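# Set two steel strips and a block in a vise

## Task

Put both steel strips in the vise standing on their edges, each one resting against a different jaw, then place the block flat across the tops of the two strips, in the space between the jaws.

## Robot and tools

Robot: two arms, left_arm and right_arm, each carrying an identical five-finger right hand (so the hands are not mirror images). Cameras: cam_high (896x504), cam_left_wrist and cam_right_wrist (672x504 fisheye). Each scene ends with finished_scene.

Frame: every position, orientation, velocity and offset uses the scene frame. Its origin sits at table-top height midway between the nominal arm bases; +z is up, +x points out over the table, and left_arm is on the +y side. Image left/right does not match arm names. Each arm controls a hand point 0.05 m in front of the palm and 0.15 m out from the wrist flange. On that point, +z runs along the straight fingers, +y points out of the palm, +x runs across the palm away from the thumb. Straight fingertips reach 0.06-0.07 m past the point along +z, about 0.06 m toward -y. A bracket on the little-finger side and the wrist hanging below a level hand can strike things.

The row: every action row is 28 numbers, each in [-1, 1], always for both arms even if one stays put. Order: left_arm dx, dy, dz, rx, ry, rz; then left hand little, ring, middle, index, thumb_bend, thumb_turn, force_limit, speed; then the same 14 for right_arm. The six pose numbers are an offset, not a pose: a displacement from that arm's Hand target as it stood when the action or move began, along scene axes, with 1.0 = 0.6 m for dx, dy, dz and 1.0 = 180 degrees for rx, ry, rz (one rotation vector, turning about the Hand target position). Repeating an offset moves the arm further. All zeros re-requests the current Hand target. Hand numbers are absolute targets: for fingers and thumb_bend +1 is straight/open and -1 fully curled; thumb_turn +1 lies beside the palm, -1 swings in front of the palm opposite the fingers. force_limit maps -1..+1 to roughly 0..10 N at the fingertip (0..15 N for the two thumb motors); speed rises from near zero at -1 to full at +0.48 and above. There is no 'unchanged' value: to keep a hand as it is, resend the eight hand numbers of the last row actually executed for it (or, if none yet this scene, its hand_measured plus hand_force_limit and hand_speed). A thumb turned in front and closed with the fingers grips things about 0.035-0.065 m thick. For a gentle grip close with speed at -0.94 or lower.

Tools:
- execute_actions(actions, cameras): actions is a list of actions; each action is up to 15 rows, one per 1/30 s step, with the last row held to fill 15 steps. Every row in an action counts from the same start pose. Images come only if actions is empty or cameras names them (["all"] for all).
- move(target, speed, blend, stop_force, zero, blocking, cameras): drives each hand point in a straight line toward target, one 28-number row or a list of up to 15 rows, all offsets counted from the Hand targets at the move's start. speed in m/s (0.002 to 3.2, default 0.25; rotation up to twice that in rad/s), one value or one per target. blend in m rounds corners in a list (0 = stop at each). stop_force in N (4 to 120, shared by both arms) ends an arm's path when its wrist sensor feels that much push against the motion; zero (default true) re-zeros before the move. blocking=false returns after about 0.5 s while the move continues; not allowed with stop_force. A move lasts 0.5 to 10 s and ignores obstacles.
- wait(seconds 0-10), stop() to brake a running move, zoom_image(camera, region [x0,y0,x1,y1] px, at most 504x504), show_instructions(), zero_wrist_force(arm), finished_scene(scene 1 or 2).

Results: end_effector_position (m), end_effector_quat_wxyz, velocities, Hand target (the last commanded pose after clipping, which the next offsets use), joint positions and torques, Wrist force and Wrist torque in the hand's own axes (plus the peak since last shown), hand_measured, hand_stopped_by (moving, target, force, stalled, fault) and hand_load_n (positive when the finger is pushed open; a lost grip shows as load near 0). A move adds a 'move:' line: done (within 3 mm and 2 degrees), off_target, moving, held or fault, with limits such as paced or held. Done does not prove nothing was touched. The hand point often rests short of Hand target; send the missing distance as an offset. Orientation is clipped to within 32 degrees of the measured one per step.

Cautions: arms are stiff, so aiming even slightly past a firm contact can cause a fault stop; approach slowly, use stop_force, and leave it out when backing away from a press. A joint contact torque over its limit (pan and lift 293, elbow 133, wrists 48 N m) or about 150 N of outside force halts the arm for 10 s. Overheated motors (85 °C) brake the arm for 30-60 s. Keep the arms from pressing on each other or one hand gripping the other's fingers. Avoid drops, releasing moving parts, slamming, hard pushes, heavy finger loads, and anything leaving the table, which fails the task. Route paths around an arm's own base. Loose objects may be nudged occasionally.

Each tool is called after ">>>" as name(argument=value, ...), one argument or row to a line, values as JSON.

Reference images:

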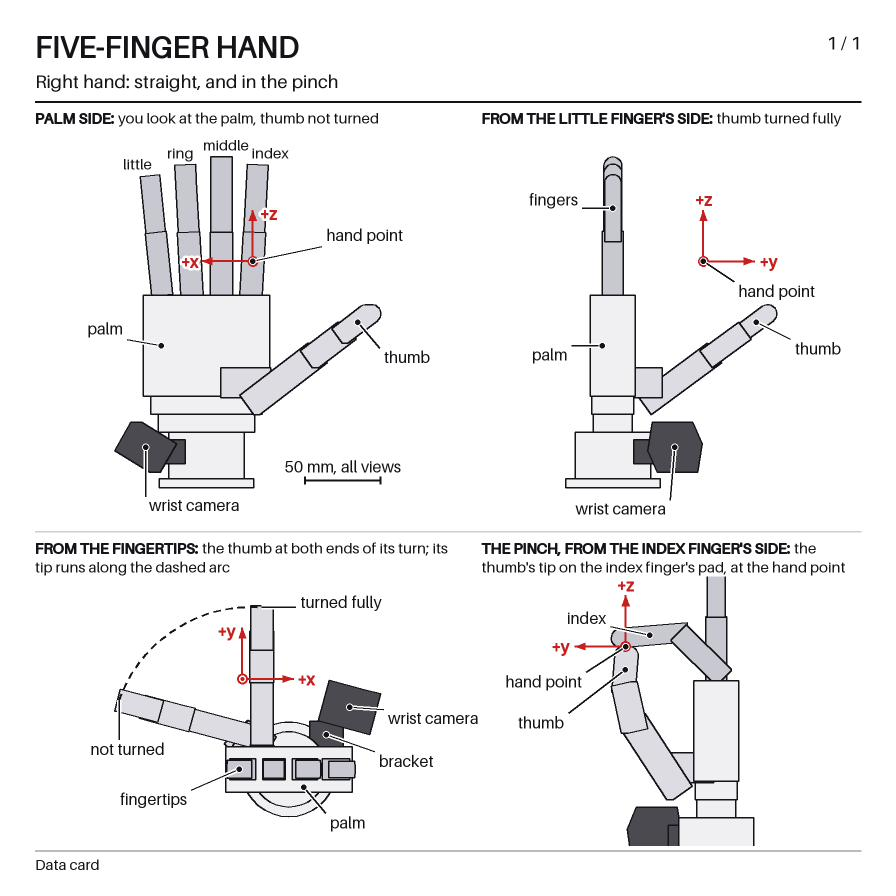

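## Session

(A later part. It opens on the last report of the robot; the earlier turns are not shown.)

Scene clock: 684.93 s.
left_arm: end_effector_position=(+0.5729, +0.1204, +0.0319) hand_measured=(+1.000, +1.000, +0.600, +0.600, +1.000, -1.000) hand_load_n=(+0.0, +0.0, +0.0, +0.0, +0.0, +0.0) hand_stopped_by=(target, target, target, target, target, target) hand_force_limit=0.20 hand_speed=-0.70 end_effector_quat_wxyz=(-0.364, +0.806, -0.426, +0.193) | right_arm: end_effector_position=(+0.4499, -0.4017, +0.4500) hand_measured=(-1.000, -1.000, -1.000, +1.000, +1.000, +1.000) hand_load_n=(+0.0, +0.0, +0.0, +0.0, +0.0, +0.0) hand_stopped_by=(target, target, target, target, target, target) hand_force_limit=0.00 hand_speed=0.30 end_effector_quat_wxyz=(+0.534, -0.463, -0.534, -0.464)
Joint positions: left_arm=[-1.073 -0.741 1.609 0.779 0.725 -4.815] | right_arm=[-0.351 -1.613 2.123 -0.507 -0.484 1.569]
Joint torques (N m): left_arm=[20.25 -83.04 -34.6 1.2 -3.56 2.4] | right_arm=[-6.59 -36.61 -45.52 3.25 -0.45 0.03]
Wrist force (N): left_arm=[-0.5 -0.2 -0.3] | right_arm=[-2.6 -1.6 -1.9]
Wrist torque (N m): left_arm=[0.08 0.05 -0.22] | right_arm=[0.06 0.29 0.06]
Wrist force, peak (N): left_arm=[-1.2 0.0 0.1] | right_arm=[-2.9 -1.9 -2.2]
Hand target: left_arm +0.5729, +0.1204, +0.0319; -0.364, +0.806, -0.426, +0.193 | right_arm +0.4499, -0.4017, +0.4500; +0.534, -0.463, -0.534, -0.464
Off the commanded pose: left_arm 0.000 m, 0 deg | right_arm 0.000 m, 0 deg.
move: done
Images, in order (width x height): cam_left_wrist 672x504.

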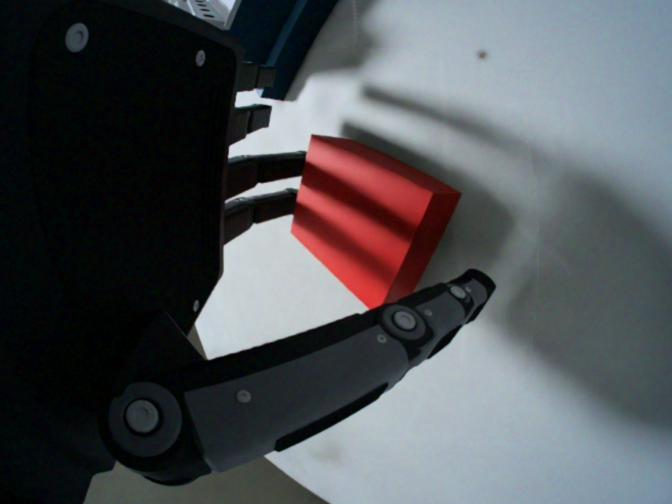

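>>> move(
  target=[0.0166, 0.0111, 0, 0, 0, 0, 1, 1, 0.6, 0.6, 1, -1, 0.2, -0.7, 0, 0, 0, 0, 0, 0, -1, -1, -1, 1, 1, 1, 0, 0.3],
  speed=0.04,
  stop_force=4,
)

>>> move(
  target=[0, 0, 0, 0, 0, 0, 1, 1, -0.1, -0.1, 1, -1, -0.2, -0.9, 0, 0, 0, 0, 0, 0, -1, -1, -1, 1, 1, 1, 0, 0.3],
  cameras=["cam_left_wrist"],
)

Scene clock: 687.47 s.
left_arm: end_effector_position=(+0.5829, +0.1271, +0.0319) hand_measured=(+1.000, +1.000, +0.600, +0.600, +1.000, -1.000) hand_load_n=(+0.0, +0.0, -0.5, +0.0, +0.0, +0.0) hand_stopped_by=(target, target, target, target, target, target) hand_force_limit=0.20 hand_speed=-0.70 end_effector_quat_wxyz=(-0.364, +0.806, -0.426, +0.193) | right_arm: end_effector_position=(+0.4499, -0.4017, +0.4500) hand_measured=(-1.000, -1.000, -1.000, +1.000, +1.000, +1.000) hand_load_n=(+0.0, +0.0, +0.0, +0.0, +0.0, +0.0) hand_stopped_by=(target, target, target, target, target, target) hand_force_limit=0.00 hand_speed=0.30 end_effector_quat_wxyz=(+0.534, -0.463, -0.534, -0.464)
Joint positions: left_arm=[-1.056 -0.742 1.603 0.766 0.724 -4.789] | right_arm=[-0.351 -1.613 2.123 -0.507 -0.484 1.569]
Joint torques (N m): left_arm=[18.69 -103.17 -35.18 1.29 -3.39 2.2] | right_arm=[-6.72 -38.3 -44.83 3.12 -0.06 0.24]
Wrist force (N): left_arm=[-1.0 0.2 -0.4] | right_arm=[-2.6 -1.4 -1.9]
Wrist torque (N m): left_arm=[0.15 0.12 -0.23] | right_arm=[0.09 0.30 0.07]
Wrist force, peak (N): left_arm=[-1.3 0.3 0.1] | right_arm=[-2.9 -1.9 -2.1]
Hand target: left_arm +0.5829, +0.1271, +0.0319; -0.364, +0.806, -0.426, +0.193 | right_arm +0.4499, -0.4017, +0.4500; +0.534, -0.463, -0.534, -0.464
Off the commanded pose: left_arm 0.000 m, 0 deg | right_arm 0.000 m, 0 deg.
move: done

Scene clock: 689.27 s.
left_arm: end_effector_position=(+0.5829, +0.1271, +0.0319) hand_measured=(+1.000, +1.000, +0.182, +0.174, +1.000, -1.000) hand_load_n=(+0.0, +0.0, +3.5, +4.0, +1.0, -1.0) hand_stopped_by=(target, target, force, force, target, target) hand_force_limit=-0.20 hand_speed=-0.90 end_effector_quat_wxyz=(-0.364, +0.806, -0.425, +0.193) | right_arm: end_effector_position=(+0.4499, -0.4017, +0.4500) hand_measured=(-1.000, -1.000, -1.000, +1.000, +1.000, +1.000) hand_load_n=(+0.0, +0.0, +0.0, +0.0, +0.0, +0.0) hand_stopped_by=(target, target, target, target, target, target) hand_force_limit=0.00 hand_speed=0.30 end_effector_quat_wxyz=(+0.534, -0.463, -0.534, -0.464)
Joint positions: left_arm=[-1.056 -0.742 1.603 0.766 0.724 -4.789] | right_arm=[-0.351 -1.613 2.123 -0.507 -0.484 1.569]
Joint torques (N m): left_arm=[17.14 -102.73 -34.65 1.99 -2.88 2.28] | right_arm=[-7.75 -37.18 -45.46 3.25 -0.03 0.09]
Wrist force (N): left_arm=[-0.8 2.2 2.0] | right_arm=[-2.8 -1.7 -2.1]
Wrist torque (N m): left_arm=[0.12 0.05 -0.20] | right_arm=[0.05 0.32 0.06]
Wrist force, peak (N): left_arm=[-1.1 2.1 2.1] | right_arm=[-3.0 -1.9 -2.0]
Hand target: left_arm +0.5829, +0.1271, +0.0319; -0.364, +0.806, -0.426, +0.193 | right_arm +0.4499, -0.4017, +0.4500; +0.534, -0.463, -0.534, -0.464
Off the commanded pose: left_arm 0.000 m, 0 deg | right_arm 0.000 m, 0 deg.
move: done
Images, in order (width x height): cam_left_wrist 672x504.

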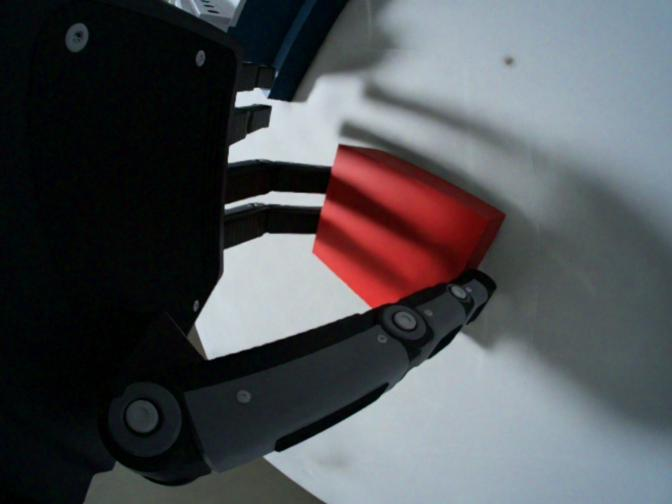

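>>> move(
  target=[0, 0, 0, 0, 0, 0, 1, 1, -0.15, -0.15, 1, -1, 0.7, -0.94, 0, 0, 0, 0, 0, 0, -1, -1, -1, 1, 1, 1, 0, 0.3],
)

>>> move(
  target=[0, 0, 0.12, 0, 0, 0, 1, 1, -0.15, -0.15, 1, -1, 0.7, -0.94, 0, 0, 0, 0, 0, 0, -1, -1, -1, 1, 1, 1, 0, 0.3],
  speed=0.05,
  cameras=["cam_left_wrist", "cam_high"],
)

>>> zoom_image(
  camera="cam_left_wrist",
  region=[260, 100, 540, 330],
)

Scene clock: 691.80 s.
left_arm: end_effector_position=(+0.5829, +0.1271, +0.0319) hand_measured=(+1.000, +1.000, +0.174, +0.158, +1.000, -1.000) hand_load_n=(+0.0, +0.0, +7.5, +10.5, +2.5, -2.5) hand_stopped_by=(target, target, force, force, target, target) hand_force_limit=0.70 hand_speed=-0.94 end_effector_quat_wxyz=(-0.364, +0.806, -0.425, +0.193) | right_arm: end_effector_position=(+0.4499, -0.4017, +0.4500) hand_measured=(-1.000, -1.000, -1.000, +1.000, +1.000, +1.000) hand_load_n=(+0.0, +0.0, +0.0, +0.0, +0.0, +0.0) hand_stopped_by=(target, target, target, target, target, target) hand_force_limit=0.00 hand_speed=0.30 end_effector_quat_wxyz=(+0.534, -0.463, -0.534, -0.464)
Joint positions: left_arm=[-1.056 -0.742 1.603 0.766 0.724 -4.789] | right_arm=[-0.351 -1.613 2.123 -0.507 -0.484 1.569]
Joint torques (N m): left_arm=[9.78 -102.6 -32.5 4.82 -2.28 2.19] | right_arm=[-5.66 -42.93 -44.79 3 0.18 0.31]
Wrist force (N): left_arm=[-1.1 2.4 1.9] | right_arm=[-2.3 -1.5 -2.0]
Wrist torque (N m): left_arm=[0.17 0.10 -0.20] | right_arm=[0.08 0.25 0.08]
Wrist force, peak (N): left_arm=[-1.0 2.4 2.5] | right_arm=[-3.2 -1.8 -2.0]
Hand target: left_arm +0.5829, +0.1271, +0.0319; -0.364, +0.806, -0.426, +0.193 | right_arm +0.4499, -0.4017, +0.4500; +0.534, -0.463, -0.534, -0.464
Off the commanded pose: left_arm 0.000 m, 0 deg | right_arm 0.000 m, 0 deg.
move: done

Scene clock: 693.57 s.
left_arm: end_effector_position=(+0.5829, +0.1271, +0.1038) hand_measured=(+1.000, +1.000, +0.174, +0.158, +1.000, -1.000) hand_load_n=(+0.0, +0.0, +7.5, +10.5, +3.0, -2.5) hand_stopped_by=(target, target, force, force, target, target) hand_force_limit=0.70 hand_speed=-0.94 end_effector_quat_wxyz=(-0.364, +0.806, -0.426, +0.193) | right_arm: end_effector_position=(+0.4499, -0.4017, +0.4500) hand_measured=(-1.000, -1.000, -1.000, +1.000, +1.000, +1.000) hand_load_n=(+0.0, +0.0, +0.0, +0.0, +0.0, +0.0) hand_stopped_by=(target, target, target, target, target, target) hand_force_limit=0.00 hand_speed=0.30 end_effector_quat_wxyz=(+0.534, -0.463, -0.534, -0.464)
Joint positions: left_arm=[-1.056 -0.827 1.6 0.855 0.724 -4.789] | right_arm=[-0.351 -1.613 2.123 -0.507 -0.484 1.569]
Joint torques (N m): left_arm=[14.91 -100.61 -38.42 7.37 -1.98 0.32] | right_arm=[-6.51 -39.09 -45.52 3.03 -0.19 0.39]
Wrist force (N): left_arm=[-0.9 2.4 1.8] | right_arm=[-2.6 -1.8 -2.0]
Wrist torque (N m): left_arm=[0.18 0.07 -0.19] | right_arm=[0.04 0.30 0.06]
Wrist force, peak (N): left_arm=[-1.0 2.7 2.3] | right_arm=[-2.9 -1.7 -2.3]
Hand target: left_arm +0.5829, +0.1271, +0.1039; -0.364, +0.806, -0.426, +0.193 | right_arm +0.4499, -0.4017, +0.4500; +0.534, -0.463, -0.534, -0.464
Off the commanded pose: left_arm 0.000 m, 0 deg | right_arm 0.000 m, 0 deg.
move: done
Images, in order (width x height): cam_high 896x504, cam_left_wrist 672x504.

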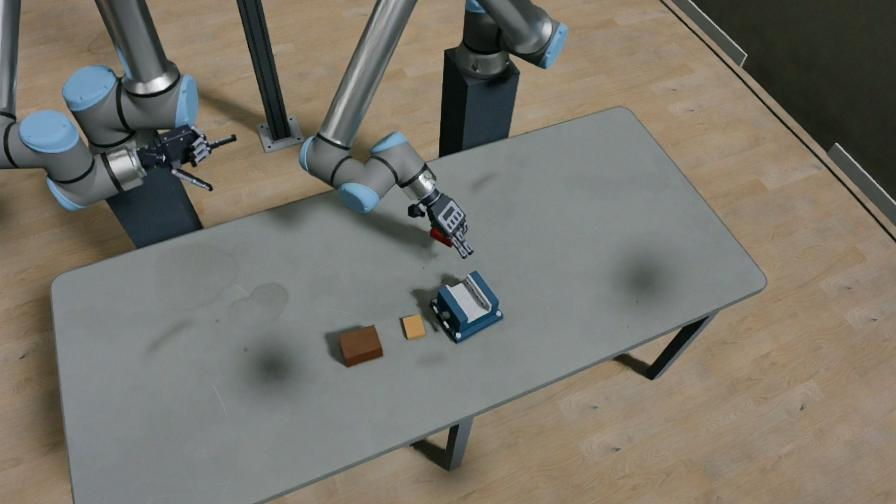

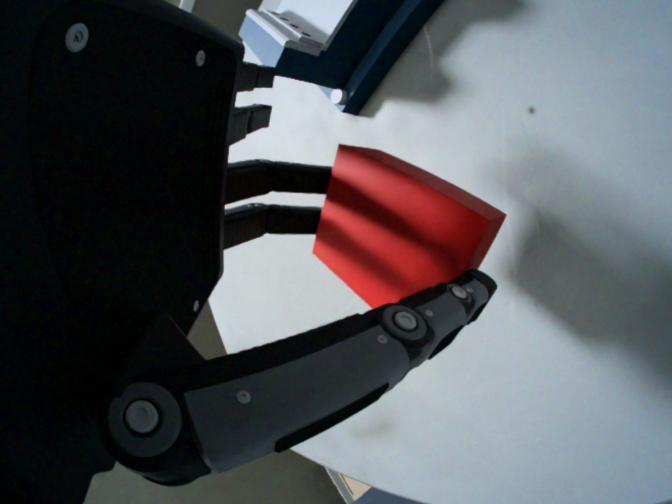

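Scaled by 1.800 from the camera's 672x504 image, which has a finer 960x720 frame.

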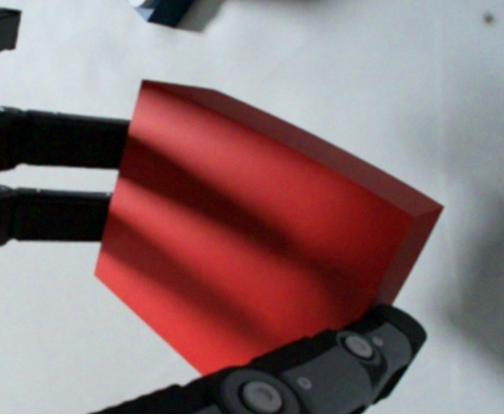

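>>> move(
  target=[
    [0.03, 0, 0.14, 0, 0, -0.04, 1, 1, -0.15, -0.15, 1, -1, 0.7, -0.94, 0, 0, 0, 0, 0, 0, -1, -1, -1, 1, 1, 1, 0, 0.3],
    [0.3283, -0.06, 0.1602, 0, 0, -0.1578, 1, 1, -0.15, -0.15, 1, -1, 0.7, -0.94, 0, 0, 0, 0, 0, 0, -1, -1, -1, 1, 1, 1, 0, 0.3],
  ],
  speed=[0.08, 0.12],
  blend=0.03,
  cameras=["cam_left_wrist", "cam_high"],
)

>>> zoom_image(
  camera="cam_left_wrist",
  region=[260, 60, 560, 330],
)

>>> zoom_image(
  camera="cam_high",
  region=[430, 250, 510, 330],
)

Scene clock: 698.63 s.
left_arm: end_effector_position=(+0.7798, +0.0911, +0.2001) hand_measured=(+1.000, +1.000, +0.174, +0.158, +1.000, -1.000) hand_load_n=(+0.0, +0.0, +7.5, +10.5, +2.5, -2.5) hand_stopped_by=(target, target, force, force, target, target) hand_force_limit=0.70 hand_speed=-0.94 end_effector_quat_wxyz=(-0.305, +0.677, -0.610, +0.276) | right_arm: end_effector_position=(+0.4499, -0.4017, +0.4500) hand_measured=(-1.000, -1.000, -1.000, +1.000, +1.000, +1.000) hand_load_n=(+0.0, +0.0, +0.0, +0.0, +0.5, +0.0) hand_stopped_by=(target, target, target, target, target, target) hand_force_limit=0.00 hand_speed=0.30 end_effector_quat_wxyz=(+0.534, -0.463, -0.534, -0.464)
Joint positions: left_arm=[-0.865 -0.88 1.333 0.524 0.923 -3.872] | right_arm=[-0.351 -1.613 2.123 -0.507 -0.484 1.569]
Joint torques (N m): left_arm=[19.47 -89.99 -48.14 -0.37 0.62 2.13] | right_arm=[-4.86 -39.48 -45.38 2.9 0.32 0.47]
Wrist force (N): left_arm=[-0.6 2.1 2.1] | right_arm=[-2.4 -1.9 -2.2]
Wrist torque (N m): left_arm=[0.13 0.01 -0.21] | right_arm=[0.03 0.28 0.07]
Wrist force, peak (N): left_arm=[-1.0 2.7 2.7] | right_arm=[-3.0 -2.0 -2.2]
Hand target: left_arm +0.7799, +0.0911, +0.2001; -0.305, +0.677, -0.610, +0.276 | right_arm +0.4499, -0.4017, +0.4500; +0.534, -0.463, -0.534, -0.464
Off the commanded pose: left_arm 0.000 m, 0 deg | right_arm 0.000 m, 0 deg.
move: done
Images, in order (width x height): cam_high 896x504, cam_left_wrist 672x504.

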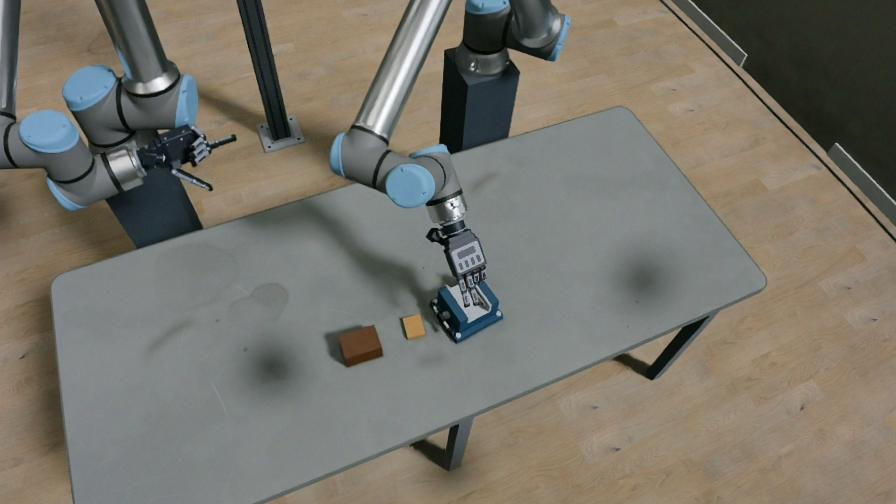

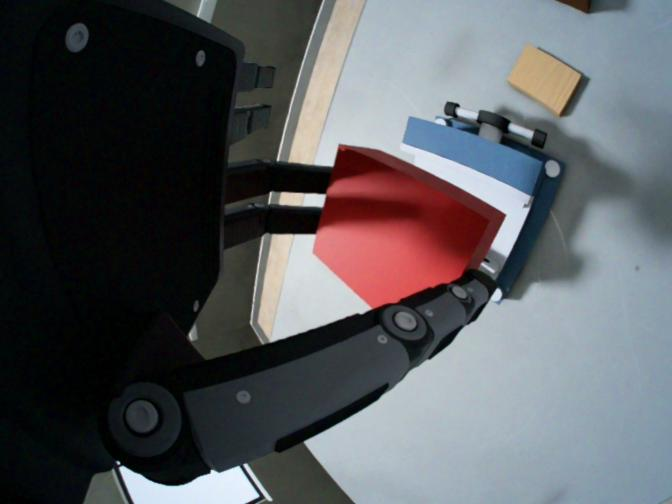

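Scaled by 1.680 from the camera's 672x504 image, which has a finer 960x720 frame.

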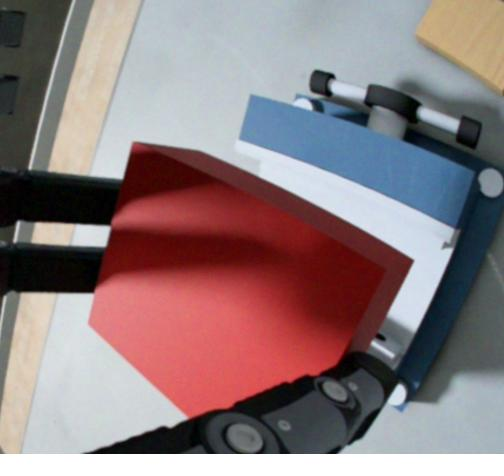

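Scaled by 6.300.

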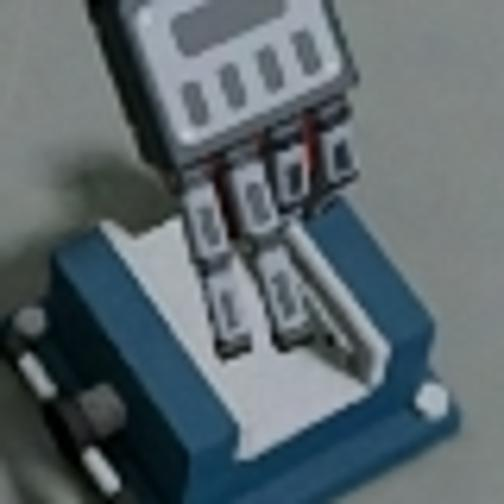

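>>> move(
  target=[0, 0, -0.1117, 0, 0, 0, 1, 1, -0.15, -0.15, 1, -1, 0.7, -0.94, 0, 0, 0, 0, 0, 0, -1, -1, -1, 1, 1, 1, 0, 0.3],
  speed=0.05,
  stop_force=4,
  cameras=["cam_left_wrist", "cam_high"],
)

>>> zoom_image(
  camera="cam_left_wrist",
  region=[280, 60, 540, 300],
)

>>> zoom_image(
  camera="cam_high",
  region=[440, 260, 500, 320],
)

Scene clock: 704.17 s.
left_arm: end_effector_position=(+0.7799, +0.0911, +0.1330) hand_measured=(+1.000, +1.000, +0.174, +0.158, +1.000, -1.000) hand_load_n=(+0.0, +0.0, +7.5, +10.5, +2.5, -2.0) hand_stopped_by=(target, target, force, force, target, target) hand_force_limit=0.70 hand_speed=-0.94 end_effector_quat_wxyz=(-0.305, +0.677, -0.610, +0.276) | right_arm: end_effector_position=(+0.4499, -0.4017, +0.4500) hand_measured=(-1.000, -1.000, -1.000, +1.000, +1.000, +1.000) hand_load_n=(+0.0, +0.0, +0.0, +0.0, +0.0, +0.0) hand_stopped_by=(target, target, target, target, target, target) hand_force_limit=0.00 hand_speed=0.30 end_effector_quat_wxyz=(+0.534, -0.463, -0.534, -0.464)
Joint positions: left_arm=[-0.865 -0.826 1.37 0.433 0.923 -3.872] | right_arm=[-0.351 -1.613 2.123 -0.507 -0.484 1.569]
Joint torques (N m): left_arm=[13.71 -90.99 -21.76 -0.15 0.01 2.4] | right_arm=[-5.7 -38.65 -44.46 3 0.6 0.28]
Wrist force (N): left_arm=[-0.8 2.1 2.1] | right_arm=[-2.4 -1.9 -1.7]
Wrist torque (N m): left_arm=[0.14 0.02 -0.24] | right_arm=[0.00 0.25 0.07]
Wrist force, peak (N): left_arm=[-0.7 2.4 2.5] | right_arm=[-2.9 -2.1 -2.1]
Hand target: left_arm +0.7799, +0.0911, +0.1330; -0.305, +0.677, -0.610, +0.276 | right_arm +0.4499, -0.4017, +0.4500; +0.534, -0.463, -0.534, -0.464
Off the commanded pose: left_arm 0.000 m, 0 deg | right_arm 0.000 m, 0 deg.
move: done
Images, in order (width x height): cam_high 896x504, cam_left_wrist 672x504.

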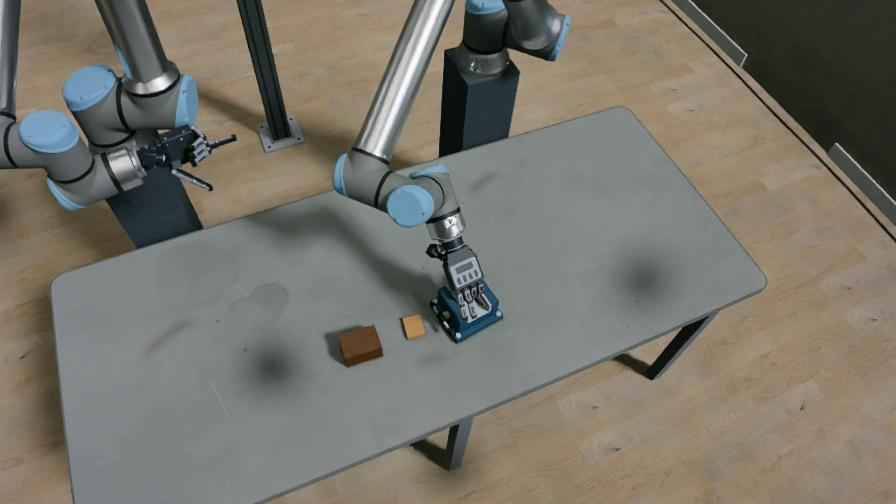

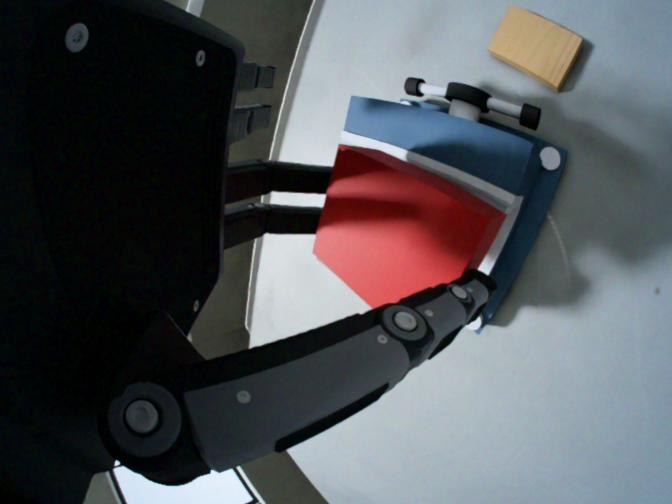

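Scaled by 1.938 from the camera's 672x504 image, which has a finer 960x720 frame.

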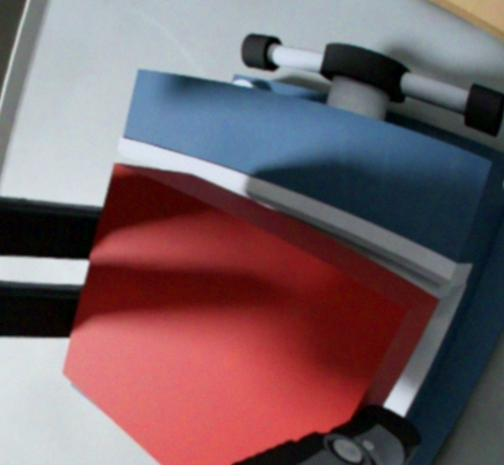

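Scaled by 8.400.

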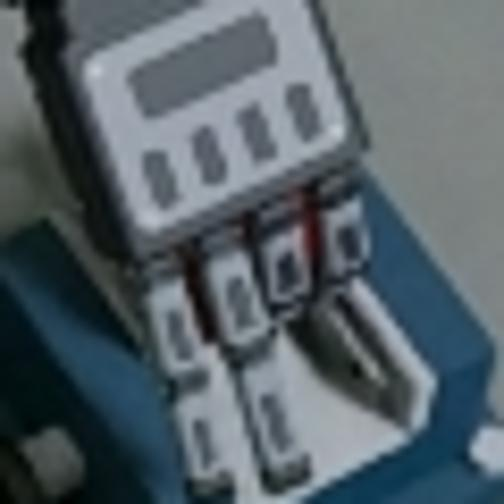

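>>> zoom_image(
  camera="cam_left_wrist",
  region=[450, 160, 530, 240],
)

>>> zoom_image(
  camera="cam_left_wrist",
  region=[330, 120, 430, 200],
)

Scaled by 6.300 from the camera's 672x504 image, which has a finer 960x720 frame.

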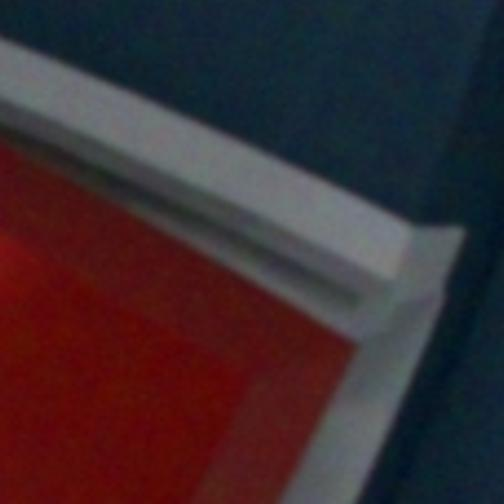

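Scaled by 5.040 from the camera's 672x504 image, which has a finer 960x720 frame.

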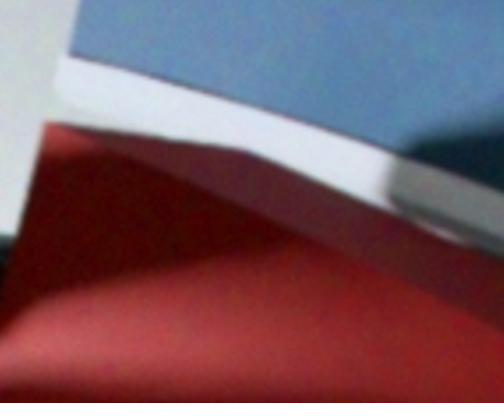

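>>> move(
  target=[-0.0003, 0.0018, -0.0133, 0, 0, 0.0139, 1, 1, -0.15, -0.15, 1, -1, 0.7, -0.94, 0, 0, 0, 0, 0, 0, -1, -1, -1, 1, 1, 1, 0, 0.3],
  speed=0.03,
  cameras=["cam_left_wrist", "cam_high"],
)

>>> zoom_image(
  camera="cam_left_wrist",
  region=[450, 160, 530, 240],
)

>>> zoom_image(
  camera="cam_left_wrist",
  region=[330, 120, 430, 200],
)

>>> zoom_image(
  camera="cam_high",
  region=[445, 275, 495, 315],
)

Scene clock: 713.83 s.
left_arm: end_effector_position=(+0.7797, +0.0922, +0.1251) hand_measured=(+1.000, +1.000, +0.174, +0.158, +1.000, -1.000) hand_load_n=(+0.0, +0.0, +8.0, +10.5, +2.5, -2.5) hand_stopped_by=(target, target, force, force, target, target) hand_force_limit=0.70 hand_speed=-0.94 end_effector_quat_wxyz=(-0.311, +0.690, -0.595, +0.269) | right_arm: end_effector_position=(+0.4499, -0.4017, +0.4500) hand_measured=(-1.000, -1.000, -1.000, +1.000, +1.000, +1.000) hand_load_n=(+0.0, +0.0, +0.0, +0.0, +0.0, +0.0) hand_stopped_by=(target, target, target, target, target, target) hand_force_limit=0.00 hand_speed=0.30 end_effector_quat_wxyz=(+0.534, -0.463, -0.534, -0.464)
Joint positions: left_arm=[-0.868 -0.807 1.356 0.458 0.898 -3.921] | right_arm=[-0.351 -1.613 2.123 -0.507 -0.484 1.569]
Joint torques (N m): left_arm=[-12.25 -91.9 -45.98 5.09 -3.29 -1.04] | right_arm=[-5.28 -37.93 -44.55 2.89 0.05 -0.02]
Wrist force (N): left_arm=[-0.4 2.3 2.2] | right_arm=[-2.4 -1.9 -1.9]
Wrist torque (N m): left_arm=[0.15 -0.02 0.08] | right_arm=[0.01 0.26 0.07]
Wrist force, peak (N): left_arm=[-1.0 2.4 2.4] | right_arm=[-3.2 -1.6 -2.3]
Hand target: left_arm +0.7797, +0.0922, +0.1251; -0.311, +0.690, -0.595, +0.269 | right_arm +0.4499, -0.4017, +0.4500; +0.534, -0.463, -0.534, -0.464
Off the commanded pose: left_arm 0.000 m, 0 deg | right_arm 0.000 m, 0 deg.
move: done
Images, in order (width x height): cam_high 896x504, cam_left_wrist 672x504.

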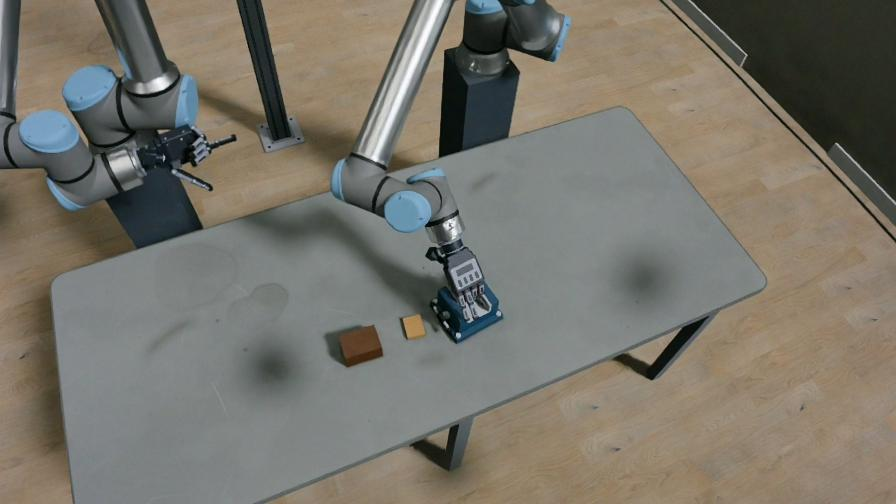

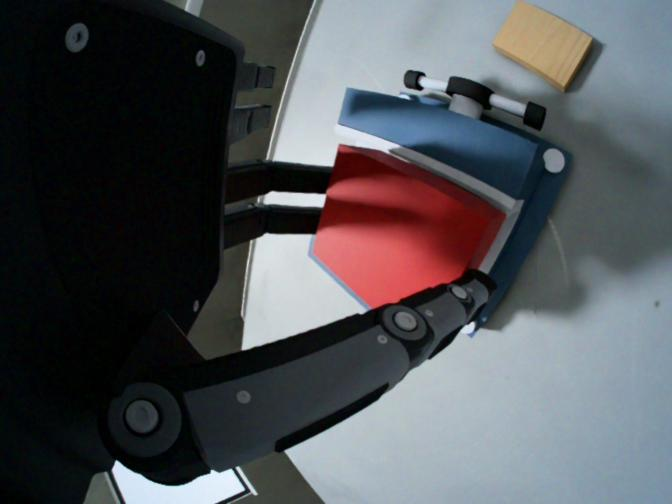

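Scaled by 6.300 from the camera's 672x504 image, which has a finer 960x720 frame.

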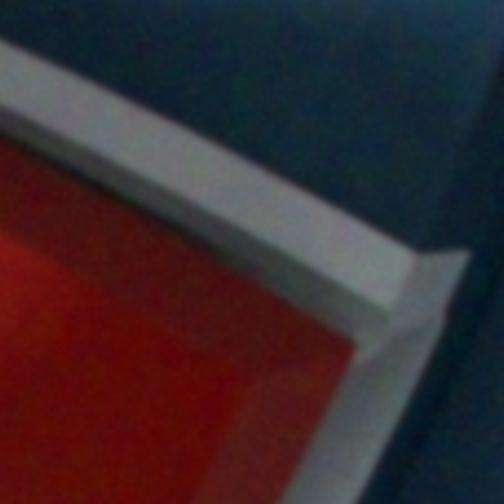

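Scaled by 5.040 from the camera's 672x504 image, which has a finer 960x720 frame.

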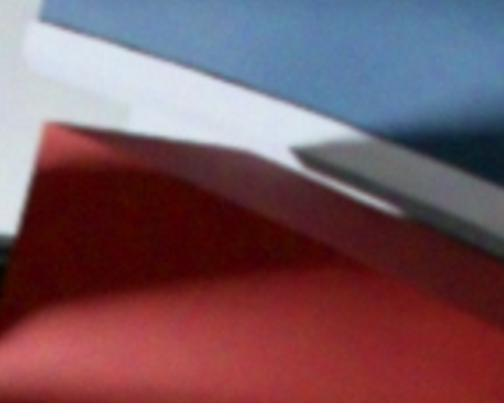

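Scaled by 10.080.

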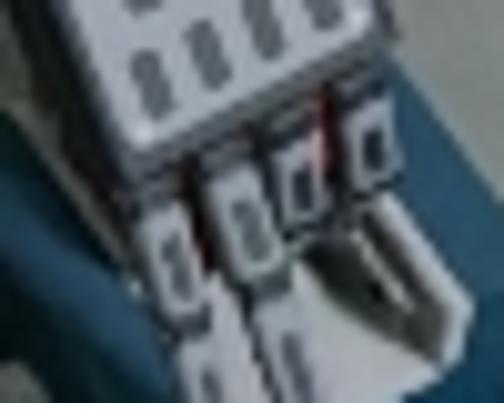

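>>> move(
  target=[0, 0, -0.0068, 0, 0, 0.003, 1, 1, -0.15, -0.15, 1, -1, 0.7, -0.94, 0, 0, 0, 0, 0, 0, -1, -1, -1, 1, 1, 1, 0, 0.3],
  speed=0.02,
  stop_force=4,
  cameras=["cam_left_wrist", "cam_high"],
)

>>> zoom_image(
  camera="cam_left_wrist",
  region=[450, 160, 530, 240],
)

>>> zoom_image(
  camera="cam_left_wrist",
  region=[360, 120, 460, 200],
)

Scene clock: 717.27 s.
left_arm: end_effector_position=(+0.7797, +0.0922, +0.1210) hand_measured=(+1.000, +1.000, +0.174, +0.158, +1.000, -1.000) hand_load_n=(+0.0, +0.0, +7.5, +10.5, +3.0, -2.0) hand_stopped_by=(target, target, force, force, target, target) hand_force_limit=0.70 hand_speed=-0.94 end_effector_quat_wxyz=(-0.313, +0.693, -0.592, +0.268) | right_arm: end_effector_position=(+0.4499, -0.4017, +0.4500) hand_measured=(-1.000, -1.000, -1.000, +1.000, +1.000, +1.000) hand_load_n=(+0.0, +0.0, +0.0, +0.0, +0.0, +0.0) hand_stopped_by=(target, target, target, target, target, target) hand_force_limit=0.00 hand_speed=0.30 end_effector_quat_wxyz=(+0.534, -0.463, -0.534, -0.464)
Joint positions: left_arm=[-0.868 -0.8 1.353 0.461 0.893 -3.932] | right_arm=[-0.351 -1.613 2.123 -0.507 -0.484 1.569]
Joint torques (N m): left_arm=[-11.21 -92.32 -46.28 5.53 -3.38 -1.52] | right_arm=[-3.58 -38.86 -46.4 3.03 0.37 0.45]
Wrist force (N): left_arm=[-0.6 2.2 1.8] | right_arm=[-3.0 -1.9 -1.6]
Wrist torque (N m): left_arm=[0.15 0.03 0.07] | right_arm=[0.00 0.34 0.04]
Wrist force, peak (N): left_arm=[-0.6 2.6 2.3] | right_arm=[-3.1 -1.8 -2.2]
Hand target: left_arm +0.7797, +0.0922, +0.1210; -0.313, +0.693, -0.592, +0.268 | right_arm +0.4499, -0.4017, +0.4500; +0.534, -0.463, -0.534, -0.464
Off the commanded pose: left_arm 0.000 m, 0 deg | right_arm 0.000 m, 0 deg.
move: done
Images, in order (width x height): cam_high 896x504, cam_left_wrist 672x504.

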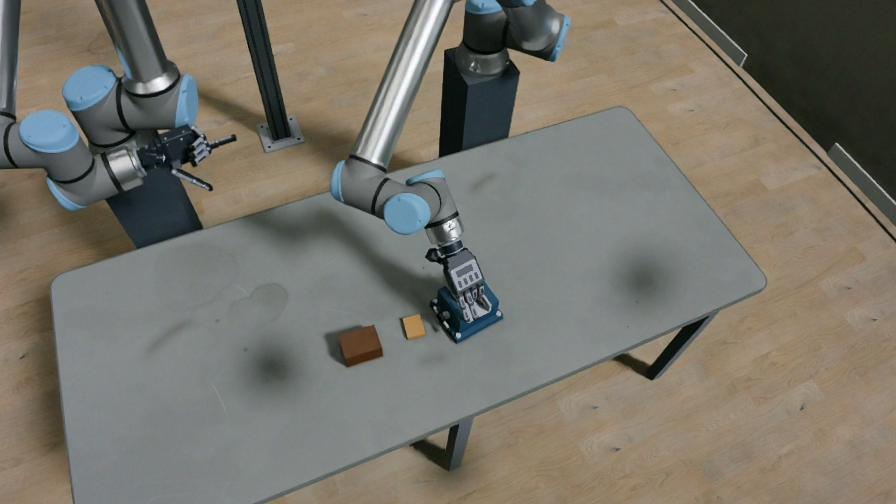

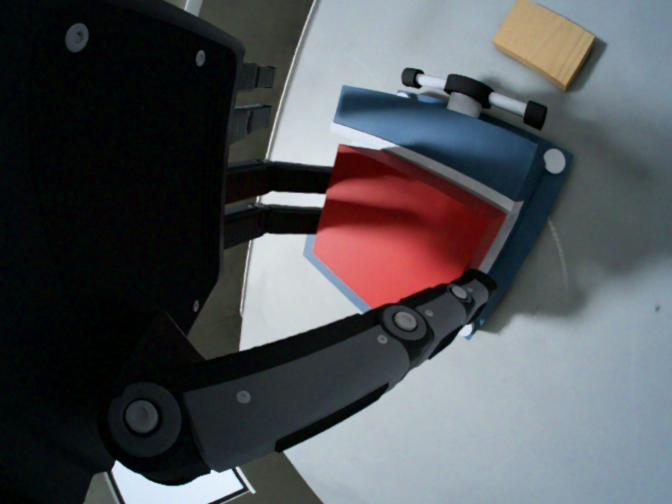

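Scaled by 6.300 from the camera's 672x504 image, which has a finer 960x720 frame.

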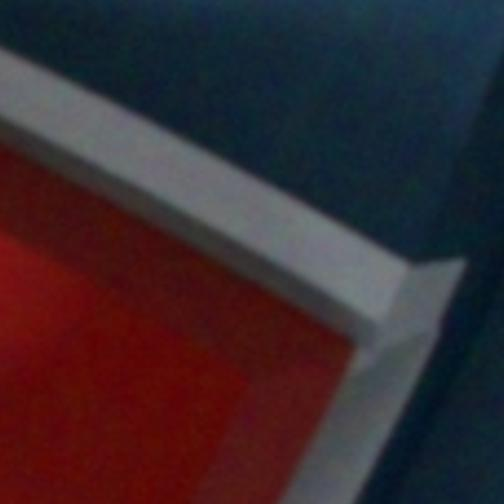

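Scaled by 5.040 from the camera's 672x504 image, which has a finer 960x720 frame.

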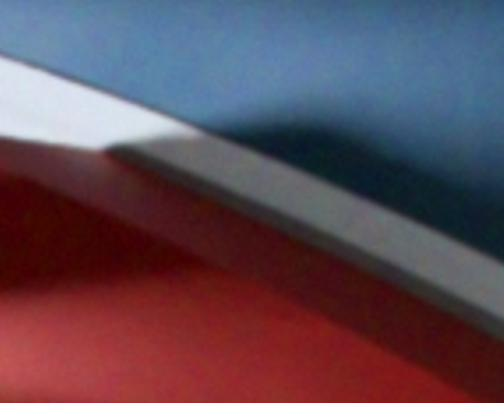

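>>> move(
  target=[0, 0.0003, -0.0058, 0, 0, 0.0056, 1, 1, -0.15, -0.15, 1, -1, 0.7, -0.94, 0, 0, 0, 0, 0, 0, -1, -1, -1, 1, 1, 1, 0, 0.3],
  speed=0.008,
  stop_force=4,
  cameras=["cam_left_wrist", "cam_high"],
)

>>> zoom_image(
  camera="cam_left_wrist",
  region=[450, 160, 530, 240],
)

>>> zoom_image(
  camera="cam_left_wrist",
  region=[360, 120, 460, 200],
)

Scene clock: 720.03 s.
left_arm: end_effector_position=(+0.7797, +0.0922, +0.1203) hand_measured=(+1.000, +1.000, +0.174, +0.158, +1.000, -1.000) hand_load_n=(+0.0, +0.0, +7.0, +10.5, +3.0, +0.5) hand_stopped_by=(target, target, force, force, target, target) hand_force_limit=0.70 hand_speed=-0.94 end_effector_quat_wxyz=(-0.313, +0.694, -0.591, +0.267) | right_arm: end_effector_position=(+0.4499, -0.4017, +0.4500) hand_measured=(-1.000, -1.000, -1.000, +1.000, +1.000, +1.000) hand_load_n=(+0.0, +0.0, +0.0, +0.0, +0.0, +0.0) hand_stopped_by=(target, target, target, target, target, target) hand_force_limit=0.00 hand_speed=0.30 end_effector_quat_wxyz=(+0.534, -0.463, -0.534, -0.464)
Joint positions: left_arm=[-0.869 -0.798 1.352 0.463 0.891 -3.936] | right_arm=[-0.351 -1.613 2.123 -0.507 -0.484 1.569]
Joint torques (N m): left_arm=[8.15 -107.98 -21.67 -1.25 1.43 2.36] | right_arm=[-3.26 -36.17 -44.8 2.89 0.43 -0.01]
Wrist force (N): left_arm=[-4.5 -0.6 -1.1] | right_arm=[-2.6 -1.8 -1.8]
Wrist torque (N m): left_arm=[0.17 0.06 -0.09] | right_arm=[0.03 0.28 0.07]
Wrist force, peak (N): left_arm=[-6.1 -0.2 -2.2] | right_arm=[-2.9 -2.1 -2.2]
Hand target: left_arm +0.7797, +0.0922, +0.1203; -0.313, +0.694, -0.591, +0.267 (not the last commanded pose) | right_arm +0.4499, -0.4017, +0.4500; +0.534, -0.463, -0.534, -0.464
Off the commanded pose: left_arm 0.003 m, 1 deg | right_arm 0.000 m, 0 deg.
move: contact (left_arm)
Images, in order (width x height): cam_high 896x504, cam_left_wrist 672x504.

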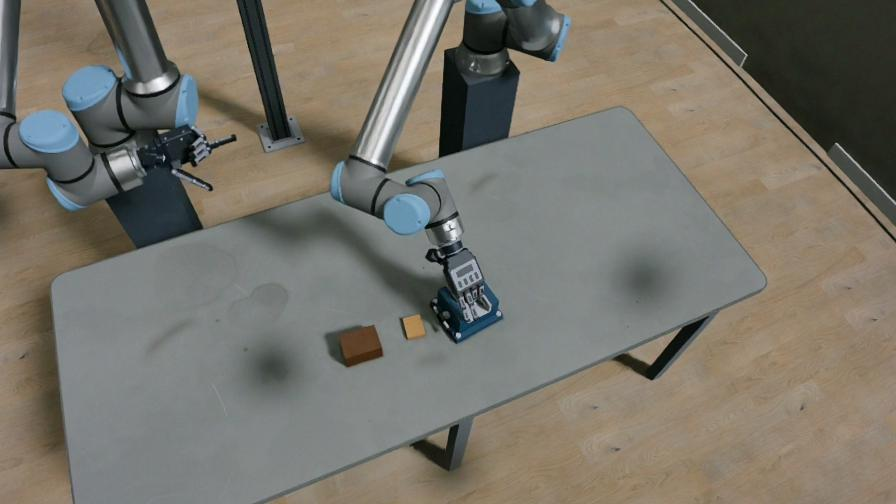

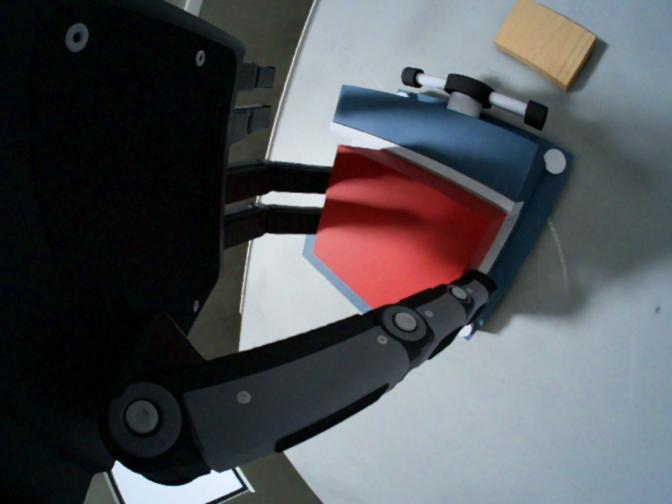

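Scaled by 6.300 from the camera's 672x504 image, which has a finer 960x720 frame.

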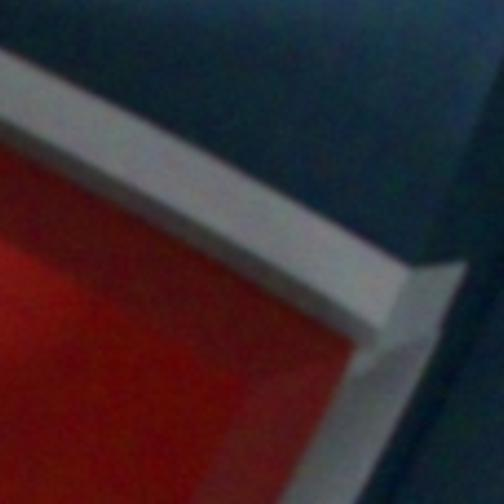

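Scaled by 5.040 from the camera's 672x504 image, which has a finer 960x720 frame.

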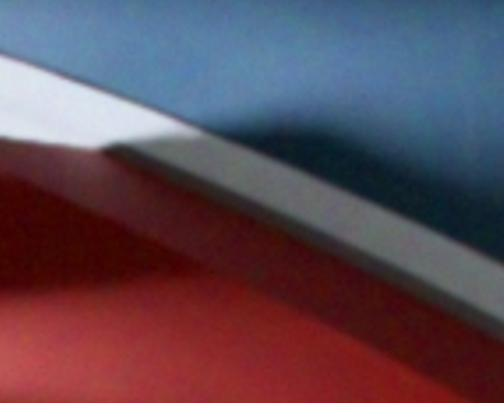

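>>> move(
  target=[
    [0, 0, 0.0055, 0, 0, 0, 1, 1, -0.15, -0.15, 1, -1, 0.7, -0.94, 0, 0, 0, 0, 0, 0, -1, -1, -1, 1, 1, 1, 0, 0.3],
    [-0.0004, 0.0031, 0.0055, 0, 0, 0.0035, 1, 1, -0.15, -0.15, 1, -1, 0.7, -0.94, 0, 0, 0, 0, 0, 0, -1, -1, -1, 1, 1, 1, 0, 0.3],
  ],
  speed=0.02,
)

>>> move(
  target=[0, 0, -0.0108, 0, 0, 0, 1, 1, -0.15, -0.15, 1, -1, 0.7, -0.94, 0, 0, 0, 0, 0, 0, -1, -1, -1, 1, 1, 1, 0, 0.3],
  speed=0.008,
  stop_force=4,
  cameras=["cam_left_wrist", "cam_high"],
)

>>> zoom_image(
  camera="cam_left_wrist",
  region=[360, 120, 530, 250],
)

Scene clock: 722.83 s.
left_arm: end_effector_position=(+0.7794, +0.0941, +0.1236) hand_measured=(+1.000, +1.000, +0.174, +0.158, +1.000, -1.000) hand_load_n=(+0.0, +0.0, +8.0, +10.5, +3.0, -2.5) hand_stopped_by=(target, target, force, force, target, target) hand_force_limit=0.70 hand_speed=-0.94 end_effector_quat_wxyz=(-0.315, +0.697, -0.587, +0.266) | right_arm: end_effector_position=(+0.4499, -0.4017, +0.4500) hand_measured=(-1.000, -1.000, -1.000, +1.000, +1.000, +1.000) hand_load_n=(+0.0, +0.0, +0.0, +0.0, +0.0, +0.0) hand_stopped_by=(target, target, target, target, target, target) hand_force_limit=0.00 hand_speed=0.30 end_effector_quat_wxyz=(+0.534, -0.463, -0.534, -0.464)
Joint positions: left_arm=[-0.868 -0.799 1.349 0.474 0.885 -3.948] | right_arm=[-0.351 -1.613 2.123 -0.507 -0.484 1.569]
Joint torques (N m): left_arm=[19.25 -92.52 -46.18 5.6 -3.35 -0.94] | right_arm=[-2.67 -38.92 -45.38 2.82 0.11 0.72]
Wrist force (N): left_arm=[-0.7 2.2 1.9] | right_arm=[-2.8 -1.8 -1.5]
Wrist torque (N m): left_arm=[0.14 0.03 0.07] | right_arm=[0.01 0.30 0.05]
Wrist force, peak (N): left_arm=[-4.9 -1.0 -1.5] | right_arm=[-3.0 -1.8 -2.2]
Hand target: left_arm +0.7794, +0.0941, +0.1236; -0.315, +0.697, -0.587, +0.266 | right_arm +0.4499, -0.4017, +0.4500; +0.534, -0.463, -0.534, -0.464
Off the commanded pose: left_arm 0.000 m, 0 deg | right_arm 0.000 m, 0 deg.
move: done

Scene clock: 724.40 s.
left_arm: end_effector_position=(+0.7794, +0.0941, +0.1171) hand_measured=(+1.000, +1.000, +0.174, +0.158, +1.000, -1.000) hand_load_n=(+0.0, +0.0, +8.0, +10.5, +2.5, -2.0) hand_stopped_by=(target, target, force, force, target, target) hand_force_limit=0.70 hand_speed=-0.94 end_effector_quat_wxyz=(-0.315, +0.697, -0.587, +0.266) | right_arm: end_effector_position=(+0.4499, -0.4017, +0.4500) hand_measured=(-1.000, -1.000, -1.000, +1.000, +1.000, +1.000) hand_load_n=(+0.0, -0.5, +0.0, +0.0, +0.0, +0.0) hand_stopped_by=(target, target, target, target, target, target) hand_force_limit=0.00 hand_speed=0.30 end_effector_quat_wxyz=(+0.534, -0.463, -0.534, -0.464)
Joint positions: left_arm=[-0.868 -0.794 1.351 0.466 0.885 -3.948] | right_arm=[-0.351 -1.613 2.123 -0.507 -0.484 1.569]
Joint torques (N m): left_arm=[19.63 -92.65 -21.5 -0.3 -3.01 -0.81] | right_arm=[-4.13 -34.73 -45.94 2.72 0.41 -0.22]
Wrist force (N): left_arm=[-1.0 2.2 1.8] | right_arm=[-2.7 -1.8 -2.0]
Wrist torque (N m): left_arm=[0.14 0.08 0.04] | right_arm=[0.04 0.30 0.06]
Wrist force, peak (N): left_arm=[-0.8 2.7 2.0] | right_arm=[-3.1 -1.9 -2.1]
Hand target: left_arm +0.7794, +0.0941, +0.1171; -0.315, +0.697, -0.587, +0.266 | right_arm +0.4499, -0.4017, +0.4500; +0.534, -0.463, -0.534, -0.464
Off the commanded pose: left_arm 0.000 m, 0 deg | right_arm 0.000 m, 0 deg.
move: done
Images, in order (width x height): cam_high 896x504, cam_left_wrist 672x504.

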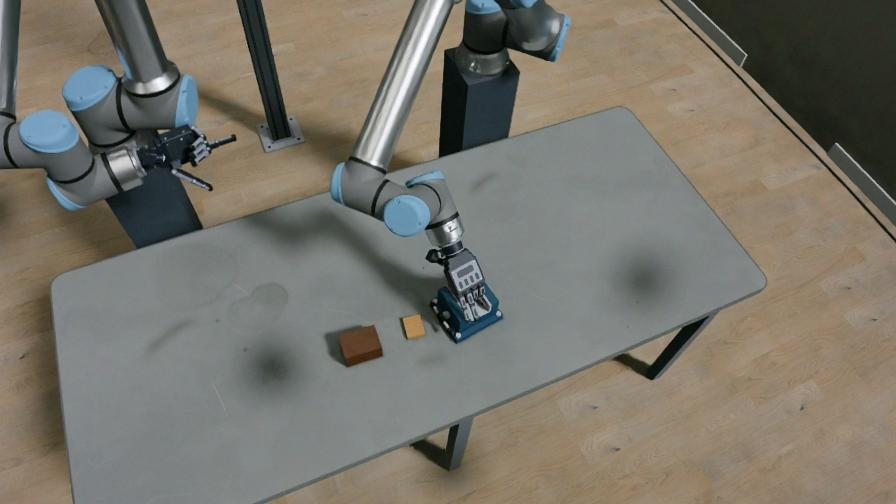

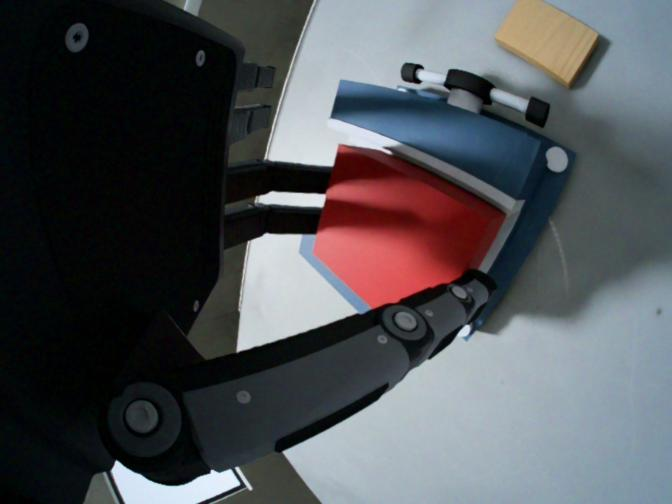

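Scaled by 2.965 from the camera's 672x504 image, which has a finer 960x720 frame.

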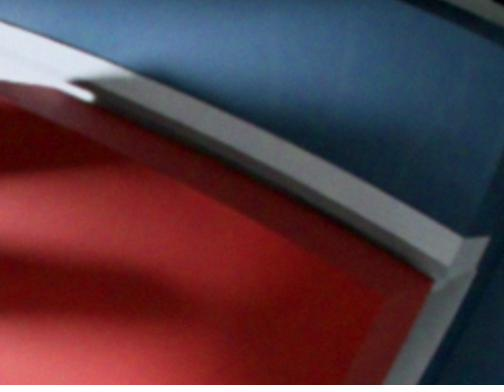

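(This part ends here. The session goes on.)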